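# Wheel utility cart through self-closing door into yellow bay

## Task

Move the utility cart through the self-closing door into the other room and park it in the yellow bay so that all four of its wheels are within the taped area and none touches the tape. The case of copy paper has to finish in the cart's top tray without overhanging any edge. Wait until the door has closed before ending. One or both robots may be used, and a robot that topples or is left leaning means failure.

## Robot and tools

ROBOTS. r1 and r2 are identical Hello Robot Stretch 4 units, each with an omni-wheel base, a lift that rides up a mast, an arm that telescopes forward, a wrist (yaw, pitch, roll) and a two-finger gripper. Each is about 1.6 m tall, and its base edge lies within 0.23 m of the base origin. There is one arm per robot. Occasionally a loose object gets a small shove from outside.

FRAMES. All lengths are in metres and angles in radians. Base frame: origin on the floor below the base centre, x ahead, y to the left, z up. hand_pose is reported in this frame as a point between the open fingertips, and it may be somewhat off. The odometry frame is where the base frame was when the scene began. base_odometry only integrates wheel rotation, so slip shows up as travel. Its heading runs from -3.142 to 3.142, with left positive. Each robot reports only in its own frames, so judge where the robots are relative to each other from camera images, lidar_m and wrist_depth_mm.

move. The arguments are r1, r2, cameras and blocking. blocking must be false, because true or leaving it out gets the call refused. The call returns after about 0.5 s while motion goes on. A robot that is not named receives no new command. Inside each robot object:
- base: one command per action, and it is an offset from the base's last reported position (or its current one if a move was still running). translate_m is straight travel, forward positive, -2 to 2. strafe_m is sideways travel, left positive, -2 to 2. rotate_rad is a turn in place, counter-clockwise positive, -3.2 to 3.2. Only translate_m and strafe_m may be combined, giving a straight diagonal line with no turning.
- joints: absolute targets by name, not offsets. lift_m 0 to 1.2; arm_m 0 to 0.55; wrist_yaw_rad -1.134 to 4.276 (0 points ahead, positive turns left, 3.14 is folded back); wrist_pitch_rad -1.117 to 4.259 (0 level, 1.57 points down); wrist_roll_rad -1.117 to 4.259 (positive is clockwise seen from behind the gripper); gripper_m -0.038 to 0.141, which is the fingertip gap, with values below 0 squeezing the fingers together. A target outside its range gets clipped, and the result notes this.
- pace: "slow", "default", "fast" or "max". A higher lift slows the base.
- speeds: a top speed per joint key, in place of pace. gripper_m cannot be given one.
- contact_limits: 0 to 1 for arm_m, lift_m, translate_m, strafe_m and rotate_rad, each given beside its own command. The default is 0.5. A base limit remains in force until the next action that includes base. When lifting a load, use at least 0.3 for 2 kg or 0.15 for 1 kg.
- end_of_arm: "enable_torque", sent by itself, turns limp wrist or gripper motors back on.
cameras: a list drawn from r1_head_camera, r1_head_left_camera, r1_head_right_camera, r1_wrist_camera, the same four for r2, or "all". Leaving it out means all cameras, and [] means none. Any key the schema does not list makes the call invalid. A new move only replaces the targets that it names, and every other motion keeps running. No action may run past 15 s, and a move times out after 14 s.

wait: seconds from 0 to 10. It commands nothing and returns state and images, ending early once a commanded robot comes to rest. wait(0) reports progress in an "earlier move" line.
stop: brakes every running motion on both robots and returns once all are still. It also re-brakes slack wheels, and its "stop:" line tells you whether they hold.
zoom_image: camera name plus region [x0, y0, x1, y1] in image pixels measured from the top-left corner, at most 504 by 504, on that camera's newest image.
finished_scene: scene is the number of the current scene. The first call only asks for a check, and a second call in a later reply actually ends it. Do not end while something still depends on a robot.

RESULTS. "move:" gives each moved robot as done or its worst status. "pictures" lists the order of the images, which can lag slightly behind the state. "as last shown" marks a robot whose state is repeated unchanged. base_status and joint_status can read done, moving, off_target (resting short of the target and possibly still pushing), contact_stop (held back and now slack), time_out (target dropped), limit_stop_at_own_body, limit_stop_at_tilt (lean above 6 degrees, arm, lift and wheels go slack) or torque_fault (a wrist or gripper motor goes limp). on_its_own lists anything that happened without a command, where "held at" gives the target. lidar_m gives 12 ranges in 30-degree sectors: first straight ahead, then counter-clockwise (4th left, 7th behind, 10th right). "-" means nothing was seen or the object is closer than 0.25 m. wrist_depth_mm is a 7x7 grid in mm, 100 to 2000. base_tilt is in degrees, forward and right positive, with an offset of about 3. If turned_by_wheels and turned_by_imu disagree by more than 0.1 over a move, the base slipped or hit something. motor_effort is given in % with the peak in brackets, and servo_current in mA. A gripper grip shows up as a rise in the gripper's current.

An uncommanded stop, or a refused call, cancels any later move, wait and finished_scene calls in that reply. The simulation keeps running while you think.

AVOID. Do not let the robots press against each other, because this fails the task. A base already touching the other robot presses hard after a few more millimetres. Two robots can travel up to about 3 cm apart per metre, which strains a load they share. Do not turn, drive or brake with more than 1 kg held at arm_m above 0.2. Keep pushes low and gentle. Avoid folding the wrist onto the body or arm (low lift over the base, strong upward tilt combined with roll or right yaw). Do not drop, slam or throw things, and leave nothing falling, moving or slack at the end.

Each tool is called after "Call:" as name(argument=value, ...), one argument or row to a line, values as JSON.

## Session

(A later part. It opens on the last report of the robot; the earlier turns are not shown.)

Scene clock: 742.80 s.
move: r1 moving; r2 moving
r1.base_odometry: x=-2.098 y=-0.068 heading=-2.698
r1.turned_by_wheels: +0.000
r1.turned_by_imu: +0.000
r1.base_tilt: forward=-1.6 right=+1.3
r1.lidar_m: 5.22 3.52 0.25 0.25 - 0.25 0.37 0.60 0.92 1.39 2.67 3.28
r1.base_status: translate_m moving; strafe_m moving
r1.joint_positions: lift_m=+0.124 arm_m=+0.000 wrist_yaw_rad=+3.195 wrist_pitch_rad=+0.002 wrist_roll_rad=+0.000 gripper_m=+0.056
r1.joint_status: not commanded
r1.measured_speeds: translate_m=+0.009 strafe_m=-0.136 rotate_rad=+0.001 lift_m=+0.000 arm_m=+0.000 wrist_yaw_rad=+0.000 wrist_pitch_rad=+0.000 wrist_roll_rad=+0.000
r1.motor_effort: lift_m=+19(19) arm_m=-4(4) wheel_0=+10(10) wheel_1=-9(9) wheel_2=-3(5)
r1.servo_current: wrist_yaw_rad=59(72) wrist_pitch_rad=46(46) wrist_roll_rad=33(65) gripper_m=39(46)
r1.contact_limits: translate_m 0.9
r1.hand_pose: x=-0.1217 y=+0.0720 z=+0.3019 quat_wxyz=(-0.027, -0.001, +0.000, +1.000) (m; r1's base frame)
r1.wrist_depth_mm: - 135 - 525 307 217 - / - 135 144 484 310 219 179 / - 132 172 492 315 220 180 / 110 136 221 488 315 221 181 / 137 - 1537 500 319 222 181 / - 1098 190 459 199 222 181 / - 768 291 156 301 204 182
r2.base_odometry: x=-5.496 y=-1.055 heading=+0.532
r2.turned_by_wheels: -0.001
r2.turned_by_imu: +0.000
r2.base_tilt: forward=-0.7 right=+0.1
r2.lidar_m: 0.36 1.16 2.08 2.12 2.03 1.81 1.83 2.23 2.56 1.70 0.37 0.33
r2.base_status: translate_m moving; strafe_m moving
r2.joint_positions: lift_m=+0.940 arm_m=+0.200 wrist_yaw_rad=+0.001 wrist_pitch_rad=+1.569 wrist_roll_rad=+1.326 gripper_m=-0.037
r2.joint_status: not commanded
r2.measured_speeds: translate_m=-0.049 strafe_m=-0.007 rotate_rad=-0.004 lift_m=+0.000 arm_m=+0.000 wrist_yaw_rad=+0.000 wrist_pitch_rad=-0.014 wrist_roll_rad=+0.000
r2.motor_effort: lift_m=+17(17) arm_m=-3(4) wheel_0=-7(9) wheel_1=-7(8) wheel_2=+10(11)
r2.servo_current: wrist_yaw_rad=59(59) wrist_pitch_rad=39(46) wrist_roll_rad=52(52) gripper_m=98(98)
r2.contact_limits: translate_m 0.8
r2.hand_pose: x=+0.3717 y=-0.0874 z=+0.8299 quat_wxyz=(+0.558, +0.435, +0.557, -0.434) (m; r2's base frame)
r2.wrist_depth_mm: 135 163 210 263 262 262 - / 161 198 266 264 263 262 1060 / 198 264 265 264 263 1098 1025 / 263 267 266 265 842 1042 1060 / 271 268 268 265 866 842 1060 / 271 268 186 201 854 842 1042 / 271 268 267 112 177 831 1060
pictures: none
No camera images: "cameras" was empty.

Call:
wait(
  seconds=8,
  cameras=["r2_wrist_camera", "r1_head_right_camera"],
)

Scene clock: 747.80 s.
earlier move: r1 done; r2 moving
r1.base_odometry: x=-2.297 y=+0.286 heading=-2.698
r1.turned_by_wheels: +0.000
r1.turned_by_imu: +0.000
r1.base_tilt: forward=-1.6 right=+1.3
r1.lidar_m: 5.28 0.25 3.82 0.25 0.25 0.52 1.05 0.60 0.61 1.37 2.24 2.79
r1.base_status: done
r1.joint_positions: lift_m=+0.124 arm_m=+0.000 wrist_yaw_rad=+3.194 wrist_pitch_rad=+0.002 wrist_roll_rad=+0.000 gripper_m=+0.056
r1.joint_status: not commanded
r1.measured_speeds: translate_m=+0.000 strafe_m=+0.000 rotate_rad=+0.000 lift_m=+0.000 arm_m=+0.000 wrist_yaw_rad=+0.000 wrist_pitch_rad=+0.000 wrist_roll_rad=+0.000
r1.motor_effort: lift_m=+19(19) arm_m=+4(4) wheel_0=-3(11) wheel_1=+6(15) wheel_2=-1(11)
r1.servo_current: wrist_yaw_rad=52(72) wrist_pitch_rad=39(52) wrist_roll_rad=46(78) gripper_m=46(46)
r1.contact_limits: translate_m 0.9
r1.hand_pose: x=-0.1217 y=+0.0721 z=+0.3019 quat_wxyz=(-0.026, -0.001, +0.000, +1.000) (m; r1's base frame)
r1.wrist_depth_mm: - 133 133 - - - 407 / - 121 134 - - - 410 / - 129 142 - - - 424 / - 135 195 - - - 427 / 137 - - 1708 1661 - 430 / - 1229 197 1182 195 1182 427 / - 809 759 798 788 - 427
r2.base_odometry: x=-5.881 y=-1.355 heading=+0.532
r2.turned_by_wheels: +0.000
r2.turned_by_imu: +0.002
r2.base_tilt: forward=-0.7 right=+0.1
r2.lidar_m: 0.31 0.31 2.30 2.35 1.55 1.36 1.38 1.70 2.34 2.37 1.54 0.39
r2.base_status: translate_m moving; strafe_m moving
r2.joint_positions: lift_m=+0.940 arm_m=+0.200 wrist_yaw_rad=+0.001 wrist_pitch_rad=+1.565 wrist_roll_rad=+1.326 gripper_m=-0.037
r2.joint_status: not commanded
r2.measured_speeds: translate_m=-0.098 strafe_m=-0.013 rotate_rad=-0.005 lift_m=+0.000 arm_m=+0.000 wrist_yaw_rad=+0.000 wrist_pitch_rad=+0.000 wrist_roll_rad=+0.000
r2.motor_effort: lift_m=+17(17) arm_m=-3(4) wheel_0=-4(10) wheel_1=-5(10) wheel_2=+11(15)
r2.servo_current: wrist_yaw_rad=39(59) wrist_pitch_rad=46(52) wrist_roll_rad=52(65) gripper_m=91(98)
r2.contact_limits: translate_m 0.8
r2.hand_pose: x=+0.3727 y=-0.0874 z=+0.8299 quat_wxyz=(+0.559, +0.436, +0.556, -0.434) (m; r2's base frame)
r2.wrist_depth_mm: 268 268 265 1060 1060 1060 1025 / 183 268 266 1060 1078 1042 1042 / 187 268 267 1078 1060 1060 1060 / 202 267 267 267 1060 1060 1025 / 211 270 268 267 842 831 1042 / 220 270 181 195 181 842 1042 / 231 270 268 112 - - 1042
wait: 0.00 of 8 s (r1 has come to rest)
pictures: r1_head_right_camera, r2_wrist_camera
Images, in order (width x height): r1_head_right_camera 420x672, r2_wrist_camera 616x392.

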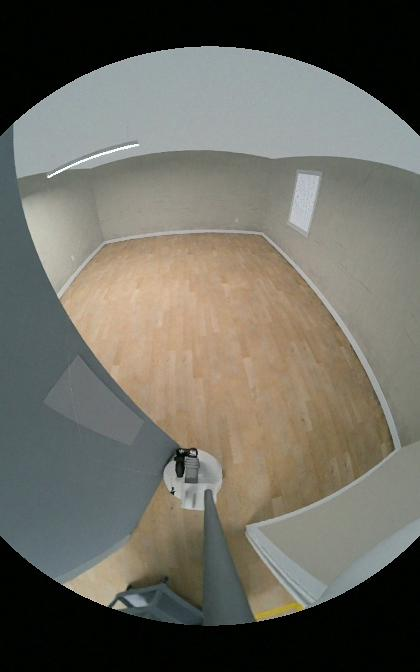

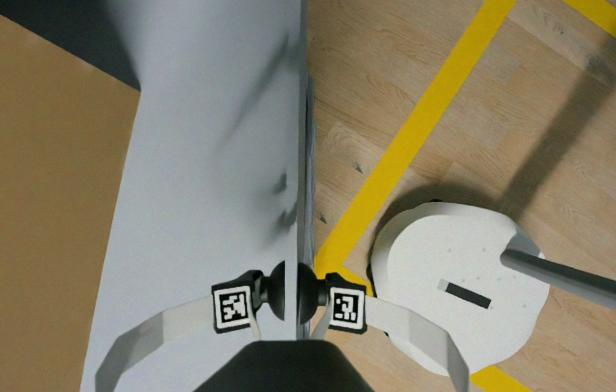

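Call:
move(
  blocking=false,
  cameras=["r2_wrist_camera", "r2_head_right_camera"],
  r1={"base": {"translate_m": -0.37, "strafe_m": -0.05}, "contact_limits": {"translate_m": 0.9}},
)

Scene clock: 759.93 s.
earlier move: r2 done
move: r1 moving
r1.base_odometry: x=-2.271 y=+0.304 heading=-2.698
r1.turned_by_wheels: -0.001
r1.turned_by_imu: -0.001
r1.base_tilt: forward=-1.6 right=+1.3
r1.lidar_m: 5.32 0.25 4.17 0.25 0.25 0.53 1.32 0.58 0.60 1.22 2.27 2.80
r1.base_status: translate_m moving; strafe_m moving
r1.joint_positions: lift_m=+0.124 arm_m=+0.000 wrist_yaw_rad=+3.194 wrist_pitch_rad=+0.002 wrist_roll_rad=+0.000 gripper_m=+0.056
r1.joint_status: not commanded
r1.measured_speeds: translate_m=-0.121 strafe_m=-0.015 rotate_rad=+0.000 lift_m=+0.000 arm_m=+0.000 wrist_yaw_rad=+0.000 wrist_pitch_rad=+0.000 wrist_roll_rad=+0.000
r1.motor_effort: lift_m=+19(19) arm_m=+4(4) wheel_0=-10(11) wheel_1=-5(5) wheel_2=+7(8)
r1.servo_current: wrist_yaw_rad=39(65) wrist_pitch_rad=39(46) wrist_roll_rad=33(59) gripper_m=39(46)
r1.contact_limits: translate_m 0.9
r1.hand_pose: x=-0.1217 y=+0.0721 z=+0.3019 quat_wxyz=(-0.026, -0.001, +0.000, +1.000) (m; r1's base frame)
r1.wrist_depth_mm: - 134 134 - - - 424 / - 123 134 - - - 436 / - 131 145 - - - 445 / - 135 194 - - - 449 / 137 - - 1983 1921 - 455 / - 1229 196 1205 195 1160 452 / - 809 759 798 788 - 449
r2.base_odometry: x=-6.067 y=-1.499 heading=+0.533
r2.turned_by_wheels: +0.000
r2.turned_by_imu: +0.002
r2.base_tilt: forward=-0.7 right=+0.1
r2.lidar_m: 0.26 0.26 2.42 2.11 1.31 1.16 1.18 1.44 2.22 2.25 1.76 0.39
r2.base_status: done
r2.joint_positions: lift_m=+0.940 arm_m=+0.200 wrist_yaw_rad=+0.001 wrist_pitch_rad=+1.565 wrist_roll_rad=+1.326 gripper_m=-0.037
r2.joint_status: not commanded
r2.measured_speeds: translate_m=+0.000 strafe_m=+0.000 rotate_rad=+0.000 lift_m=+0.000 arm_m=+0.000 wrist_yaw_rad=+0.000 wrist_pitch_rad=+0.000 wrist_roll_rad=+0.000
r2.motor_effort: lift_m=+17(17) arm_m=-3(4) wheel_0=-1(1) wheel_1=-5(5) wheel_2=+8(9)
r2.servo_current: wrist_yaw_rad=46(52) wrist_pitch_rad=52(52) wrist_roll_rad=52(52) gripper_m=91(91)
r2.contact_limits: translate_m 0.8
r2.hand_pose: x=+0.3727 y=-0.0874 z=+0.8299 quat_wxyz=(+0.559, +0.436, +0.556, -0.434) (m; r2's base frame)
r2.wrist_depth_mm: 242 265 264 1060 1042 1042 1060 / 266 266 264 1060 1060 1042 1060 / 267 265 266 1078 1060 1042 1060 / 210 266 265 1078 1078 1042 1060 / 206 267 266 268 842 854 1060 / 211 266 185 198 179 854 1060 / 206 240 268 112 - 854 1060
pictures: r2_head_right_camera, r2_wrist_camera
Images, in order (width x height): r2_head_right_camera 420x672, r2_wrist_camera 616x392.

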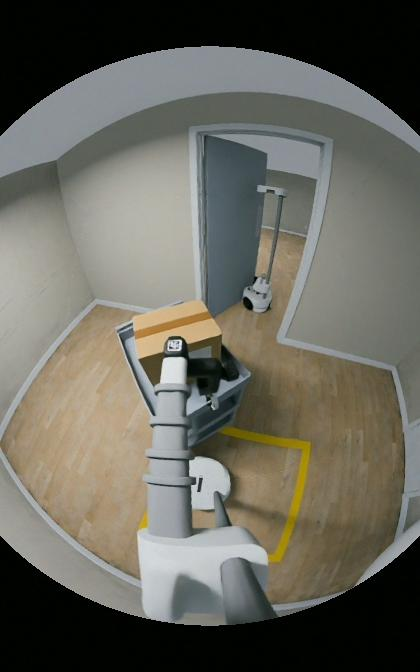

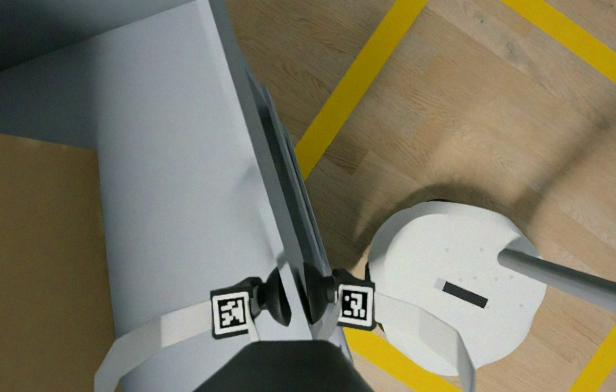

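Call:
move(
  blocking=false,
  cameras=[],
  r1={"base": {"translate_m": -0.52, "strafe_m": 0.05}, "pace": "slow", "contact_limits": {"translate_m": 0.9}},
  r2={"base": {"translate_m": -0.695, "strafe_m": -0.216}, "pace": "slow", "contact_limits": {"translate_m": 0.8}},
)

Call:
wait(
  seconds=6,
  cameras=[],
)

Scene clock: 781.13 s.
earlier move: r1 done
move: r1 moving; r2 moving
r1.base_odometry: x=-1.973 y=+0.495 heading=-2.699
r1.turned_by_wheels: -0.001
r1.turned_by_imu: -0.002
r1.base_tilt: forward=-1.6 right=+1.3
r1.lidar_m: 0.25 0.25 - 0.25 0.35 1.01 1.02 3.11 0.36 0.35 2.26 2.81
r1.base_status: translate_m moving; strafe_m moving
r1.joint_positions: lift_m=+0.124 arm_m=+0.000 wrist_yaw_rad=+3.194 wrist_pitch_rad=+0.002 wrist_roll_rad=+0.000 gripper_m=+0.056
r1.joint_status: not commanded
r1.measured_speeds: translate_m=-0.049 strafe_m=+0.004 rotate_rad=-0.003 lift_m=+0.000 arm_m=+0.000 wrist_yaw_rad=+0.000 wrist_pitch_rad=+0.000 wrist_roll_rad=+0.000
r1.motor_effort: lift_m=+19(19) arm_m=+4(4) wheel_0=-11(15) wheel_1=+6(14) wheel_2=+0(9)
r1.servo_current: wrist_yaw_rad=52(52) wrist_pitch_rad=39(52) wrist_roll_rad=59(65) gripper_m=46(52)
r1.contact_limits: translate_m 0.9
r1.hand_pose: x=-0.1217 y=+0.0721 z=+0.3019 quat_wxyz=(-0.026, -0.001, +0.000, +1.000) (m; r1's base frame)
r1.wrist_depth_mm: - 134 134 - 1499 - - / - 123 134 - - - - / - 131 145 - 1464 - - / - 135 194 - - - - / 137 - - 1708 - - - / - 1229 195 1205 196 1182 1118 / - 809 768 798 798 - 809
r2.base_odometry: x=-6.076 y=-1.509 heading=+0.534
r2.turned_by_wheels: +0.001
r2.turned_by_imu: +0.002
r2.base_tilt: forward=-0.6 right=+0.0
r2.lidar_m: 0.27 0.25 2.43 2.09 1.30 1.15 1.14 1.42 2.19 2.24 1.79 0.39
r2.base_status: translate_m moving; strafe_m moving
r2.joint_positions: lift_m=+0.940 arm_m=+0.200 wrist_yaw_rad=+0.002 wrist_pitch_rad=+1.565 wrist_roll_rad=+1.326 gripper_m=-0.037
r2.joint_status: not commanded
r2.measured_speeds: translate_m=-0.048 strafe_m=-0.015 rotate_rad=+0.001 lift_m=+0.000 arm_m=+0.000 wrist_yaw_rad=+0.009 wrist_pitch_rad=+0.000 wrist_roll_rad=-0.001
r2.motor_effort: lift_m=+17(17) arm_m=-3(4) wheel_0=+5(5) wheel_1=-6(8) wheel_2=+16(17)
r2.servo_current: wrist_yaw_rad=46(52) wrist_pitch_rad=46(52) wrist_roll_rad=52(52) gripper_m=91(91)
r2.contact_limits: translate_m 0.8
r2.hand_pose: x=+0.3728 y=-0.0874 z=+0.8299 quat_wxyz=(+0.559, +0.436, +0.556, -0.433) (m; r2's base frame)
r2.wrist_depth_mm: 246 266 278 1060 1078 1042 1025 / 268 267 265 1060 1060 1042 1042 / 270 266 265 1060 1078 1060 1042 / 225 268 267 1060 1060 1042 1078 / 214 270 267 1060 842 831 1060 / 216 270 184 195 180 831 1078 / 213 162 268 112 - 854 1042
pictures: none
No camera images: "cameras" was empty.

Scene clock: 787.13 s.
earlier move: r1 done; r2 moving
r1.base_odometry: x=-1.493 y=+0.668 heading=-2.699
r1.turned_by_wheels: +0.000
r1.turned_by_imu: -0.001
r1.base_tilt: forward=-1.6 right=+1.3
r1.lidar_m: 0.26 0.27 0.33 0.53 2.35 2.81 1.05 1.14 2.57 2.12 0.50 0.32
r1.base_status: done
r1.joint_positions: lift_m=+0.124 arm_m=+0.000 wrist_yaw_rad=+3.196 wrist_pitch_rad=+0.002 wrist_roll_rad=+0.000 gripper_m=+0.056
r1.joint_status: not commanded
r1.measured_speeds: translate_m=+0.000 strafe_m=+0.000 rotate_rad=+0.000 lift_m=+0.000 arm_m=+0.000 wrist_yaw_rad=+0.000 wrist_pitch_rad=+0.000 wrist_roll_rad=+0.000
r1.motor_effort: lift_m=+19(19) arm_m=+4(4) wheel_0=-4(15) wheel_1=-3(14) wheel_2=+3(9)
r1.servo_current: wrist_yaw_rad=59(72) wrist_pitch_rad=33(52) wrist_roll_rad=39(65) gripper_m=39(52)
r1.contact_limits: translate_m 0.9
r1.hand_pose: x=-0.1218 y=+0.0717 z=+0.3019 quat_wxyz=(-0.027, -0.001, +0.000, +1.000) (m; r1's base frame)
r1.wrist_depth_mm: - 134 134 - - - - / - 121 134 - - - - / - 129 142 - - - - / - 135 196 - - - - / 137 1756 - - - - - / - 1205 197 1205 195 1160 1118 / - 809 750 798 798 - 809
r2.base_odometry: x=-6.471 y=-1.946 heading=+0.534
r2.turned_by_wheels: +0.000
r2.turned_by_imu: +0.006
r2.base_tilt: forward=-0.7 right=+0.0
r2.lidar_m: 0.25 0.25 2.79 1.22 0.79 0.69 0.70 0.86 1.71 1.90 2.31 0.41
r2.base_status: translate_m moving; strafe_m moving
r2.joint_positions: lift_m=+0.940 arm_m=+0.200 wrist_yaw_rad=+0.003 wrist_pitch_rad=+1.567 wrist_roll_rad=+1.325 gripper_m=-0.037
r2.joint_status: not commanded
r2.measured_speeds: translate_m=-0.095 strafe_m=-0.031 rotate_rad=+0.000 lift_m=+0.000 arm_m=+0.000 wrist_yaw_rad=+0.000 wrist_pitch_rad=+0.000 wrist_roll_rad=+0.000
r2.motor_effort: lift_m=+17(17) arm_m=-4(4) wheel_0=+5(9) wheel_1=-4(8) wheel_2=+15(20)
r2.servo_current: wrist_yaw_rad=52(65) wrist_pitch_rad=46(52) wrist_roll_rad=46(59) gripper_m=91(98)
r2.contact_limits: translate_m 0.8
r2.hand_pose: x=+0.3724 y=-0.0874 z=+0.8299 quat_wxyz=(+0.559, +0.435, +0.557, -0.433) (m; r2's base frame)
r2.wrist_depth_mm: 213 1060 1060 1060 1060 1042 1025 / 252 266 1098 1060 1060 1042 1060 / 267 266 508 1060 1042 1060 1025 / 267 266 265 1060 1060 1060 1060 / 254 268 264 597 854 854 1042 / 221 267 195 200 179 842 1060 / 208 256 266 112 854 1060 1060
wait: 6.00 s; no rest
pictures: none
No camera images: "cameras" was empty.

Call:
move(
  blocking=false,
  cameras=["r2_head_right_camera", "r2_wrist_camera"],
  r1={"base": {"translate_m": -0.07}},
)

Scene clock: 792.17 s.
earlier move: r2 done
move: r1 moving
r1.base_odometry: x=-1.465 y=+0.682 heading=-2.699
r1.turned_by_wheels: +0.000
r1.turned_by_imu: +0.000
r1.base_tilt: forward=-1.6 right=+1.3
r1.lidar_m: 0.29 0.31 0.41 0.67 2.35 2.76 1.15 1.20 2.61 2.36 0.52 0.34
r1.base_status: translate_m moving
r1.joint_positions: lift_m=+0.124 arm_m=+0.000 wrist_yaw_rad=+3.196 wrist_pitch_rad=+0.002 wrist_roll_rad=+0.000 gripper_m=+0.056
r1.joint_status: not commanded
r1.measured_speeds: translate_m=-0.121 strafe_m=+0.000 rotate_rad=-0.001 lift_m=+0.000 arm_m=+0.000 wrist_yaw_rad=+0.000 wrist_pitch_rad=+0.000 wrist_roll_rad=+0.000
r1.motor_effort: lift_m=+19(19) arm_m=+4(4) wheel_0=-7(8) wheel_1=-7(9) wheel_2=+9(9)
r1.servo_current: wrist_yaw_rad=39(59) wrist_pitch_rad=46(46) wrist_roll_rad=52(65) gripper_m=46(46)
r1.hand_pose: x=-0.1218 y=+0.0717 z=+0.3019 quat_wxyz=(-0.027, -0.001, +0.000, +1.000) (m; r1's base frame)
r1.wrist_depth_mm: - 134 134 - - - - / - 122 134 - - - - / - 132 143 - - - - / - 135 197 - - - - / 137 1756 1756 - - - - / - 1205 197 1205 195 1160 1138 / - 759 759 798 788 - 809
r2.base_odometry: x=-6.555 y=-2.039 heading=+0.534
r2.turned_by_wheels: +0.000
r2.turned_by_imu: +0.002
r2.base_tilt: forward=-0.6 right=+0.0
r2.lidar_m: 0.25 0.25 2.83 1.06 0.67 0.59 0.59 0.76 1.51 1.81 2.27 0.41
r2.base_status: done
r2.joint_positions: lift_m=+0.940 arm_m=+0.200 wrist_yaw_rad=+0.003 wrist_pitch_rad=+1.567 wrist_roll_rad=+1.325 gripper_m=-0.037
r2.joint_status: not commanded
r2.measured_speeds: translate_m=+0.000 strafe_m=+0.000 rotate_rad=+0.000 lift_m=+0.000 arm_m=+0.000 wrist_yaw_rad=+0.000 wrist_pitch_rad=+0.000 wrist_roll_rad=+0.000
r2.motor_effort: lift_m=+17(17) arm_m=-4(4) wheel_0=+4(5) wheel_1=-1(2) wheel_2=+11(12)
r2.servo_current: wrist_yaw_rad=33(59) wrist_pitch_rad=39(46) wrist_roll_rad=39(52) gripper_m=91(91)
r2.contact_limits: translate_m 0.8
r2.hand_pose: x=+0.3724 y=-0.0874 z=+0.8299 quat_wxyz=(+0.559, +0.435, +0.557, -0.433) (m; r2's base frame)
r2.wrist_depth_mm: 213 - 1042 1078 1042 1042 1042 / 251 266 1060 1060 1042 1042 1025 / 266 264 521 1078 1078 1060 1042 / 267 266 265 1098 1078 1060 1025 / 250 267 266 279 854 831 1060 / 220 268 195 198 179 854 1060 / 207 245 267 112 842 1060 1060
pictures: r2_head_right_camera, r2_wrist_camera
Images, in order (width x height): r2_head_right_camera 420x672, r2_wrist_camera 616x392.

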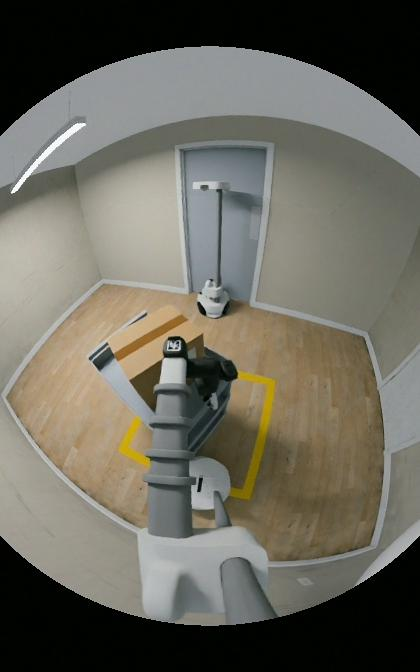

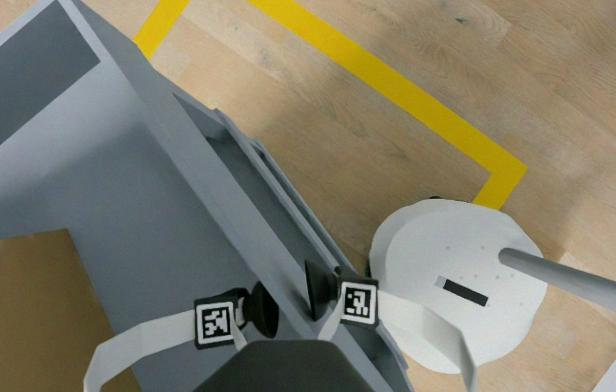

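Call:
move(
  blocking=false,
  cameras=[],
  r2={"base": {"translate_m": -0.052, "strafe_m": -0.167}, "pace": "slow", "contact_limits": {"translate_m": 0.8}},
)

Call:
wait(
  seconds=3,
  cameras=["r2_head_right_camera", "r1_head_left_camera"],
)

Scene clock: 819.70 s.
earlier move: r1 done
move: r2 moving
r1.base_odometry: x=-1.430 y=+0.698 heading=-2.699
r1.turned_by_wheels: +0.000
r1.turned_by_imu: -0.001
r1.base_tilt: forward=-1.6 right=+1.3
r1.lidar_m: 0.33 0.34 0.45 0.77 2.37 2.73 1.09 1.16 2.60 2.36 0.54 0.38
r1.base_status: done
r1.joint_positions: lift_m=+0.124 arm_m=+0.000 wrist_yaw_rad=+3.196 wrist_pitch_rad=+0.002 wrist_roll_rad=+0.000 gripper_m=+0.056
r1.joint_status: not commanded
r1.measured_speeds: translate_m=+0.000 strafe_m=+0.000 rotate_rad=+0.000 lift_m=+0.000 arm_m=+0.000 wrist_yaw_rad=+0.000 wrist_pitch_rad=+0.000 wrist_roll_rad=+0.000
r1.motor_effort: lift_m=+19(19) arm_m=+4(4) wheel_0=-3(4) wheel_1=-1(1) wheel_2=-1(1)
r1.servo_current: wrist_yaw_rad=46(59) wrist_pitch_rad=46(46) wrist_roll_rad=52(59) gripper_m=39(46)
r1.hand_pose: x=-0.1218 y=+0.0717 z=+0.3019 quat_wxyz=(-0.027, -0.001, +0.000, +1.000) (m; r1's base frame)
r1.wrist_depth_mm: - 134 133 - - - - / - 121 133 - - - - / - 129 141 - - - - / - 135 195 - - - - / 137 1756 1708 - - - - / - 1205 196 1205 195 1160 1138 / - 759 759 167 798 - 809
r2.base_odometry: x=-6.552 y=-2.051 heading=+0.536
r2.turned_by_wheels: +0.002
r2.turned_by_imu: +0.003
r2.base_tilt: forward=-0.7 right=+0.0
r2.lidar_m: 0.25 0.25 0.84 1.04 0.66 0.59 0.61 0.77 1.51 1.80 2.20 0.45
r2.base_status: translate_m moving; strafe_m moving
r2.joint_positions: lift_m=+0.940 arm_m=+0.200 wrist_yaw_rad=+0.003 wrist_pitch_rad=+1.567 wrist_roll_rad=+1.325 gripper_m=-0.037
r2.joint_status: not commanded
r2.measured_speeds: translate_m=-0.015 strafe_m=-0.047 rotate_rad=+0.002 lift_m=+0.000 arm_m=+0.000 wrist_yaw_rad=+0.000 wrist_pitch_rad=+0.000 wrist_roll_rad=+0.000
r2.motor_effort: lift_m=+17(17) arm_m=-4(4) wheel_0=+19(23) wheel_1=-5(7) wheel_2=+14(14)
r2.servo_current: wrist_yaw_rad=46(65) wrist_pitch_rad=46(46) wrist_roll_rad=52(52) gripper_m=85(91)
r2.contact_limits: translate_m 0.8
r2.hand_pose: x=+0.3724 y=-0.0874 z=+0.8299 quat_wxyz=(+0.559, +0.435, +0.557, -0.433) (m; r2's base frame)
r2.wrist_depth_mm: 209 - 1060 1060 1060 1042 1025 / 249 265 1042 1060 1060 1042 1042 / 266 265 521 1060 1060 1060 1060 / 267 266 266 1078 1042 1060 1060 / 254 268 265 609 842 842 1042 / 222 267 195 201 179 831 1060 / 209 254 268 112 854 1078 1060
pictures: none
No camera images: "cameras" was empty.

Scene clock: 822.20 s.
earlier move: r2 done
r1.base_odometry: x=-1.430 y=+0.698 heading=-2.699
r1.turned_by_wheels: +0.000
r1.turned_by_imu: +0.000
r1.base_tilt: forward=-1.6 right=+1.3
r1.lidar_m: 0.34 0.32 0.44 0.76 2.37 2.75 1.17 1.06 2.60 2.36 0.51 0.38
r1.base_status: done
r1.joint_positions: lift_m=+0.124 arm_m=+0.000 wrist_yaw_rad=+3.196 wrist_pitch_rad=+0.002 wrist_roll_rad=+0.000 gripper_m=+0.056
r1.joint_status: not commanded
r1.measured_speeds: translate_m=+0.000 strafe_m=+0.000 rotate_rad=+0.000 lift_m=+0.000 arm_m=+0.000 wrist_yaw_rad=+0.000 wrist_pitch_rad=+0.000 wrist_roll_rad=+0.000
r1.motor_effort: lift_m=+19(19) arm_m=+4(4) wheel_0=-3(4) wheel_1=-1(1) wheel_2=-1(1)
r1.servo_current: wrist_yaw_rad=52(65) wrist_pitch_rad=33(52) wrist_roll_rad=39(65) gripper_m=39(52)
r1.hand_pose: x=-0.1218 y=+0.0717 z=+0.3019 quat_wxyz=(-0.027, -0.001, +0.000, +1.000) (m; r1's base frame)
r1.wrist_depth_mm: - 134 133 - - - - / - 121 133 - - - - / - 129 141 - - - - / - 135 195 - - - - / 137 1756 1576 - - - - / - 1229 195 1229 196 1160 1118 / - 768 759 167 788 - 798
r2.base_odometry: x=-6.515 y=-2.208 heading=+0.535
r2.turned_by_wheels: -0.001
r2.turned_by_imu: +0.001
r2.base_tilt: forward=-0.7 right=+0.1
r2.lidar_m: 0.25 0.25 3.04 1.08 0.68 0.59 0.61 0.73 1.55 1.66 2.03 0.39
r2.base_status: done
r2.joint_positions: lift_m=+0.940 arm_m=+0.200 wrist_yaw_rad=+0.004 wrist_pitch_rad=+1.570 wrist_roll_rad=+1.325 gripper_m=-0.037
r2.joint_status: not commanded
r2.measured_speeds: translate_m=+0.000 strafe_m=+0.000 rotate_rad=+0.000 lift_m=+0.000 arm_m=+0.000 wrist_yaw_rad=+0.000 wrist_pitch_rad=+0.000 wrist_roll_rad=+0.000
r2.motor_effort: lift_m=+17(17) arm_m=-3(4) wheel_0=+9(28) wheel_1=-3(7) wheel_2=+6(16)
r2.servo_current: wrist_yaw_rad=52(65) wrist_pitch_rad=39(46) wrist_roll_rad=46(59) gripper_m=85(98)
r2.contact_limits: translate_m 0.8
r2.hand_pose: x=+0.3715 y=-0.0874 z=+0.8299 quat_wxyz=(+0.559, +0.434, +0.558, -0.434) (m; r2's base frame)
r2.wrist_depth_mm: 208 242 1078 1060 1060 1060 1060 / 251 260 1060 1060 1042 1078 1078 / 262 260 262 1060 1078 1078 1060 / 264 262 263 1060 1060 1078 1060 / 219 264 264 264 842 854 1078 / 210 264 186 199 180 866 1060 / 195 159 265 112 842 1078 1060
wait: 2.50 of 3 s (r2 has come to rest)
pictures: r1_head_left_camera, r2_head_right_camera
Images, in order (width x height): r1_head_left_camera 420x672, r2_head_right_camera 420x672.

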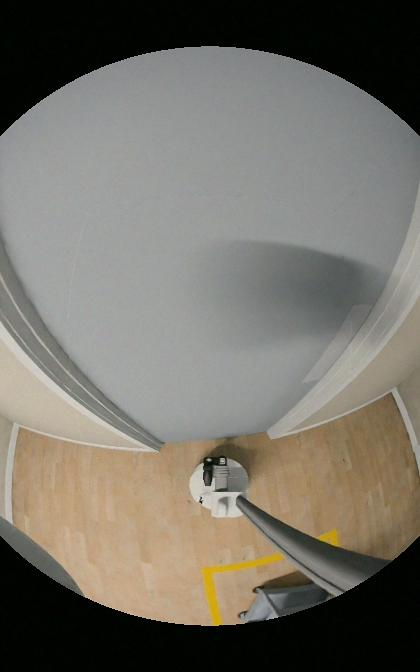

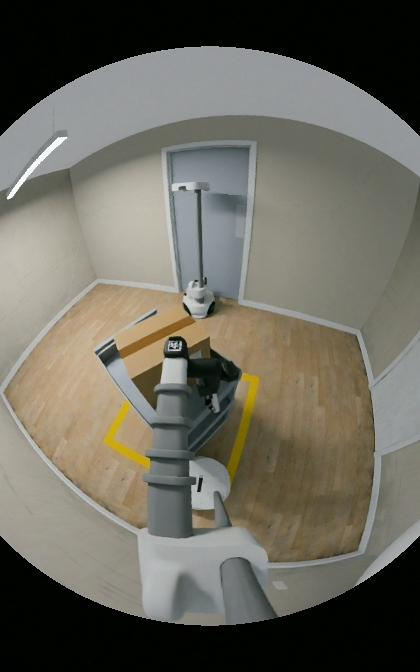

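Call:
move(
  r2={"joints": {"gripper_m": 0.06}},
  blocking=false,
  cameras=[],
)

Scene clock: 836.13 s.
move: r2 moving
r1.base_odometry: x=-1.430 y=+0.698 heading=-2.699
r1.turned_by_wheels: +0.000
r1.turned_by_imu: +0.000
r1.base_tilt: forward=-1.6 right=+1.3
r1.lidar_m: 0.32 0.35 0.45 0.73 2.37 2.75 1.16 1.05 2.61 2.35 0.52 0.37
r1.base_status: not commanded
r1.joint_positions: lift_m=+0.124 arm_m=+0.000 wrist_yaw_rad=+3.196 wrist_pitch_rad=+0.002 wrist_roll_rad=+0.000 gripper_m=+0.056
r1.joint_status: not commanded
r1.measured_speeds: translate_m=+0.000 strafe_m=+0.000 rotate_rad=+0.000 lift_m=+0.000 arm_m=+0.000 wrist_yaw_rad=+0.000 wrist_pitch_rad=+0.000 wrist_roll_rad=+0.000
r1.motor_effort: lift_m=+19(19) arm_m=+4(4) wheel_0=-3(4) wheel_1=-1(1) wheel_2=-1(1)
r1.servo_current: wrist_yaw_rad=46(65) wrist_pitch_rad=39(46) wrist_roll_rad=46(78) gripper_m=39(46)
r1.hand_pose: x=-0.1218 y=+0.0717 z=+0.3019 quat_wxyz=(-0.027, -0.001, +0.000, +1.000) (m; r1's base frame)
r1.wrist_depth_mm: - 134 133 - - - - / - 121 133 - - - - / - 129 141 - - - - / - 134 195 - - - - / 137 1756 1618 - - - - / - 1205 195 1205 195 1160 1138 / - 759 759 167 798 - 809
r2.base_odometry: x=-6.515 y=-2.208 heading=+0.535
r2.turned_by_wheels: +0.000
r2.turned_by_imu: +0.000
r2.base_tilt: forward=-0.7 right=+0.1
r2.lidar_m: 0.25 0.25 3.04 1.08 0.67 0.59 0.60 0.74 1.54 1.66 2.03 0.39
r2.base_status: not commanded
r2.joint_positions: lift_m=+0.940 arm_m=+0.200 wrist_yaw_rad=+0.004 wrist_pitch_rad=+1.570 wrist_roll_rad=+1.325 gripper_m=-0.012
r2.joint_status: gripper_m moving
r2.measured_speeds: translate_m=+0.000 strafe_m=+0.000 rotate_rad=+0.000 lift_m=+0.000 arm_m=+0.000 wrist_yaw_rad=+0.000 wrist_pitch_rad=+0.000 wrist_roll_rad=+0.000
r2.motor_effort: lift_m=+17(17) arm_m=-4(4) wheel_0=+8(9) wheel_1=-3(4) wheel_2=+5(6)
r2.servo_current: wrist_yaw_rad=39(59) wrist_pitch_rad=46(46) wrist_roll_rad=33(52) gripper_m=91(91)
r2.contact_limits: translate_m 0.8
r2.hand_pose: x=+0.3715 y=-0.0874 z=+0.8299 quat_wxyz=(+0.559, +0.434, +0.558, -0.434) (m; r2's base frame)
r2.wrist_depth_mm: 205 244 1060 1078 1060 1060 1078 / 249 262 1060 1078 1042 1060 1060 / 263 263 264 1060 1060 1060 1042 / 264 264 264 1060 1078 1060 1060 / 216 265 265 276 854 854 1078 / 208 265 186 205 182 854 1078 / 193 223 268 112 866 1078 1060
pictures: none
No camera images: "cameras" was empty.

Call:
move(
  r2={"joints": {"lift_m": 1.08}, "pace": "fast"},
  blocking=false,
  cameras=["r1_head_left_camera"],
)

Scene clock: 838.57 s.
earlier move: r2 done
move: r2 moving
r1.base_odometry: x=-1.430 y=+0.698 heading=-2.699
r1.turned_by_wheels: +0.000
r1.turned_by_imu: +0.000
r1.base_tilt: forward=-1.6 right=+1.2
r1.lidar_m: 0.33 0.35 0.42 0.75 2.34 2.73 1.13 1.07 2.61 2.37 0.54 0.38
r1.base_status: not commanded
r1.joint_positions: lift_m=+0.124 arm_m=+0.000 wrist_yaw_rad=+3.196 wrist_pitch_rad=+0.002 wrist_roll_rad=+0.000 gripper_m=+0.056
r1.joint_status: not commanded
r1.measured_speeds: translate_m=+0.000 strafe_m=+0.000 rotate_rad=+0.000 lift_m=+0.000 arm_m=+0.000 wrist_yaw_rad=+0.000 wrist_pitch_rad=+0.000 wrist_roll_rad=+0.000
r1.motor_effort: lift_m=+19(19) arm_m=+4(4) wheel_0=-3(3) wheel_1=-1(1) wheel_2=-1(1)
r1.servo_current: wrist_yaw_rad=52(65) wrist_pitch_rad=46(46) wrist_roll_rad=39(59) gripper_m=46(46)
r1.hand_pose: x=-0.1218 y=+0.0717 z=+0.3019 quat_wxyz=(-0.027, -0.001, +0.000, +1.000) (m; r1's base frame)
r1.wrist_depth_mm: - 134 134 - - - - / - 121 133 - - - - / - 129 141 - - - - / - 134 195 - - - - / 137 1708 1576 - - - - / - 1229 195 1182 196 1160 1138 / - 759 759 167 798 - 809
r2.base_odometry: x=-6.515 y=-2.209 heading=+0.534
r2.turned_by_wheels: +0.000
r2.turned_by_imu: +0.000
r2.base_tilt: forward=-0.7 right=+0.1
r2.lidar_m: 0.25 0.25 3.03 1.09 0.66 0.60 0.59 0.77 1.54 1.66 2.06 0.39
r2.base_status: not commanded
r2.joint_positions: lift_m=+1.003 arm_m=+0.200 wrist_yaw_rad=+0.003 wrist_pitch_rad=+1.570 wrist_roll_rad=+1.325 gripper_m=+0.060
r2.joint_status: lift_m moving; the others done
r2.measured_speeds: translate_m=+0.000 strafe_m=+0.000 rotate_rad=+0.000 lift_m=+0.244 arm_m=+0.000 wrist_yaw_rad=+0.000 wrist_pitch_rad=+0.000 wrist_roll_rad=+0.000
r2.motor_effort: lift_m=+23(24) arm_m=-4(4) wheel_0=+4(5) wheel_1=-3(3) wheel_2=+5(5)
r2.servo_current: wrist_yaw_rad=59(65) wrist_pitch_rad=39(46) wrist_roll_rad=59(59) gripper_m=52(59)
r2.contact_limits: translate_m 0.8
r2.hand_pose: x=+0.3714 y=-0.0874 z=+0.8929 quat_wxyz=(+0.558, +0.434, +0.558, -0.434) (m; r2's base frame)
r2.wrist_depth_mm: 1138 1118 1138 1098 1118 1118 1118 / 1138 307 1098 1118 1138 1138 1118 / 310 322 322 1138 1138 1118 1118 / 322 320 322 1118 1160 1118 1118 / 218 317 322 324 904 904 1138 / 206 276 195 324 194 917 1118 / 195 230 324 112 917 1138 1160
pictures: r1_head_left_camera
Images, in order (width x height): r1_head_left_camera 420x672.

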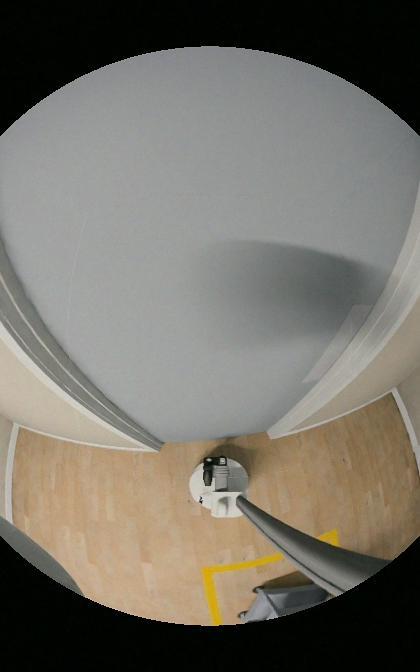

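Call:
zoom_image(
  camera="r1_head_left_camera",
  region=[200, 525, 345, 628],
)

Scaled by 3.476 from the camera's 420x672 image, which has a finer 600x960 frame.

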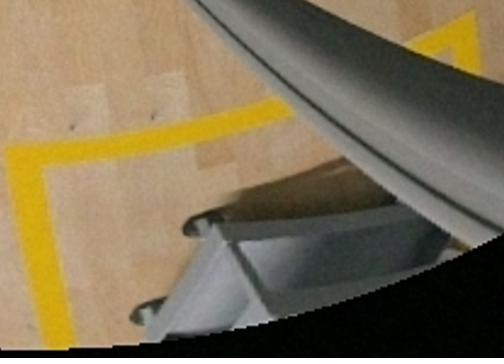

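Call:
wait(
  seconds=0,
  cameras=["r2_head_right_camera"],
)

Scene clock: 848.83 s.
earlier move: r2 done
r1.base_odometry: x=-1.430 y=+0.698 heading=-2.699
r1.turned_by_wheels: +0.000
r1.turned_by_imu: +0.000
r1.base_tilt: forward=-1.6 right=+1.3
r1.lidar_m: 0.32 0.33 0.44 0.77 2.36 2.75 1.09 1.06 2.62 2.36 0.54 0.40
r1.base_status: not commanded
r1.joint_positions: lift_m=+0.124 arm_m=+0.000 wrist_yaw_rad=+3.196 wrist_pitch_rad=+0.002 wrist_roll_rad=+0.000 gripper_m=+0.056
r1.joint_status: not commanded
r1.measured_speeds: translate_m=+0.000 strafe_m=+0.000 rotate_rad=+0.000 lift_m=+0.000 arm_m=+0.000 wrist_yaw_rad=+0.000 wrist_pitch_rad=+0.000 wrist_roll_rad=+0.000
r1.motor_effort: lift_m=+19(19) arm_m=+4(4) wheel_0=-3(4) wheel_1=-1(1) wheel_2=-1(1)
r1.servo_current: wrist_yaw_rad=46(65) wrist_pitch_rad=46(52) wrist_roll_rad=39(65) gripper_m=39(46)
r1.hand_pose: x=-0.1218 y=+0.0717 z=+0.3019 quat_wxyz=(-0.027, -0.001, +0.000, +1.000) (m; r1's base frame)
r1.wrist_depth_mm: - 134 133 - - - - / - 121 134 - - - - / - 129 141 - - - - / - 135 195 - - - - / 137 1708 1576 - - - - / - 1229 195 1205 195 1160 1118 / - 759 759 167 798 - 809
r2.base_odometry: x=-6.515 y=-2.209 heading=+0.534
r2.turned_by_wheels: +0.000
r2.turned_by_imu: +0.000
r2.base_tilt: forward=-0.7 right=+0.1
r2.lidar_m: 0.25 0.25 3.04 1.07 0.67 0.60 0.61 0.74 1.51 1.68 2.04 0.39
r2.base_status: not commanded
r2.joint_positions: lift_m=+1.080 arm_m=+0.200 wrist_yaw_rad=+0.003 wrist_pitch_rad=+1.570 wrist_roll_rad=+1.325 gripper_m=+0.060
r2.joint_status: all done
r2.measured_speeds: translate_m=+0.000 strafe_m=+0.000 rotate_rad=+0.000 lift_m=+0.000 arm_m=+0.000 wrist_yaw_rad=+0.000 wrist_pitch_rad=+0.000 wrist_roll_rad=+0.000
r2.motor_effort: lift_m=+21(26) arm_m=-3(4) wheel_0=+4(5) wheel_1=-3(3) wheel_2=+5(5)
r2.servo_current: wrist_yaw_rad=46(65) wrist_pitch_rad=39(46) wrist_roll_rad=59(59) gripper_m=52(59)
r2.contact_limits: translate_m 0.8
r2.hand_pose: x=+0.3714 y=-0.0874 z=+0.9696 quat_wxyz=(+0.558, +0.434, +0.558, -0.434) (m; r2's base frame)
r2.wrist_depth_mm: 1182 1182 1205 1205 1205 1229 1182 / 1182 1205 1205 1229 1205 1182 1205 / 1205 404 404 1205 1229 1229 1205 / 404 404 404 1205 1205 1205 1205 / 220 315 404 407 976 991 1205 / 206 274 195 404 193 1229 1229 / 191 229 407 112 1229 1205 1229
pictures: r2_head_right_camera
Images, in order (width x height): r2_head_right_camera 420x672.

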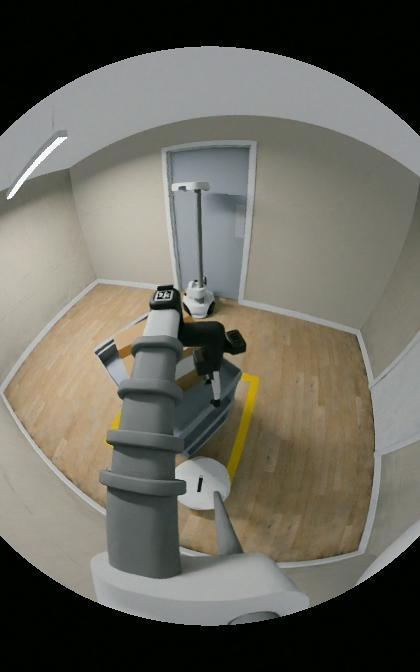

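Call:
zoom_image(
  camera="r2_head_right_camera",
  region=[165, 355, 270, 485],
)

Scaled by 3.877 from the camera's 420x672 image, which has a finer 600x960 frame.

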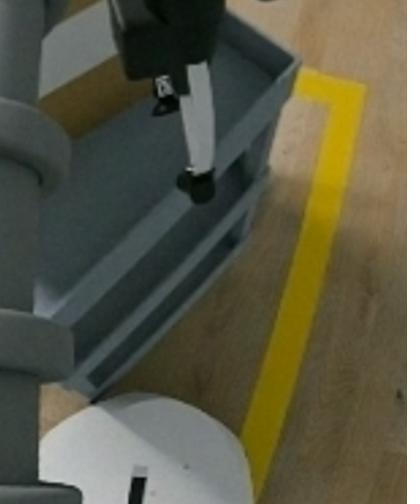

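Call:
finished_scene(
  scene=2,
)

This call ended nothing. Check each condition of the task against the scene as it is now, look again where you are not sure, and mend what is not met. Then call finished_scene again.

Call:
finished_scene(
  scene=2,
)

The scene is finished: the task was done.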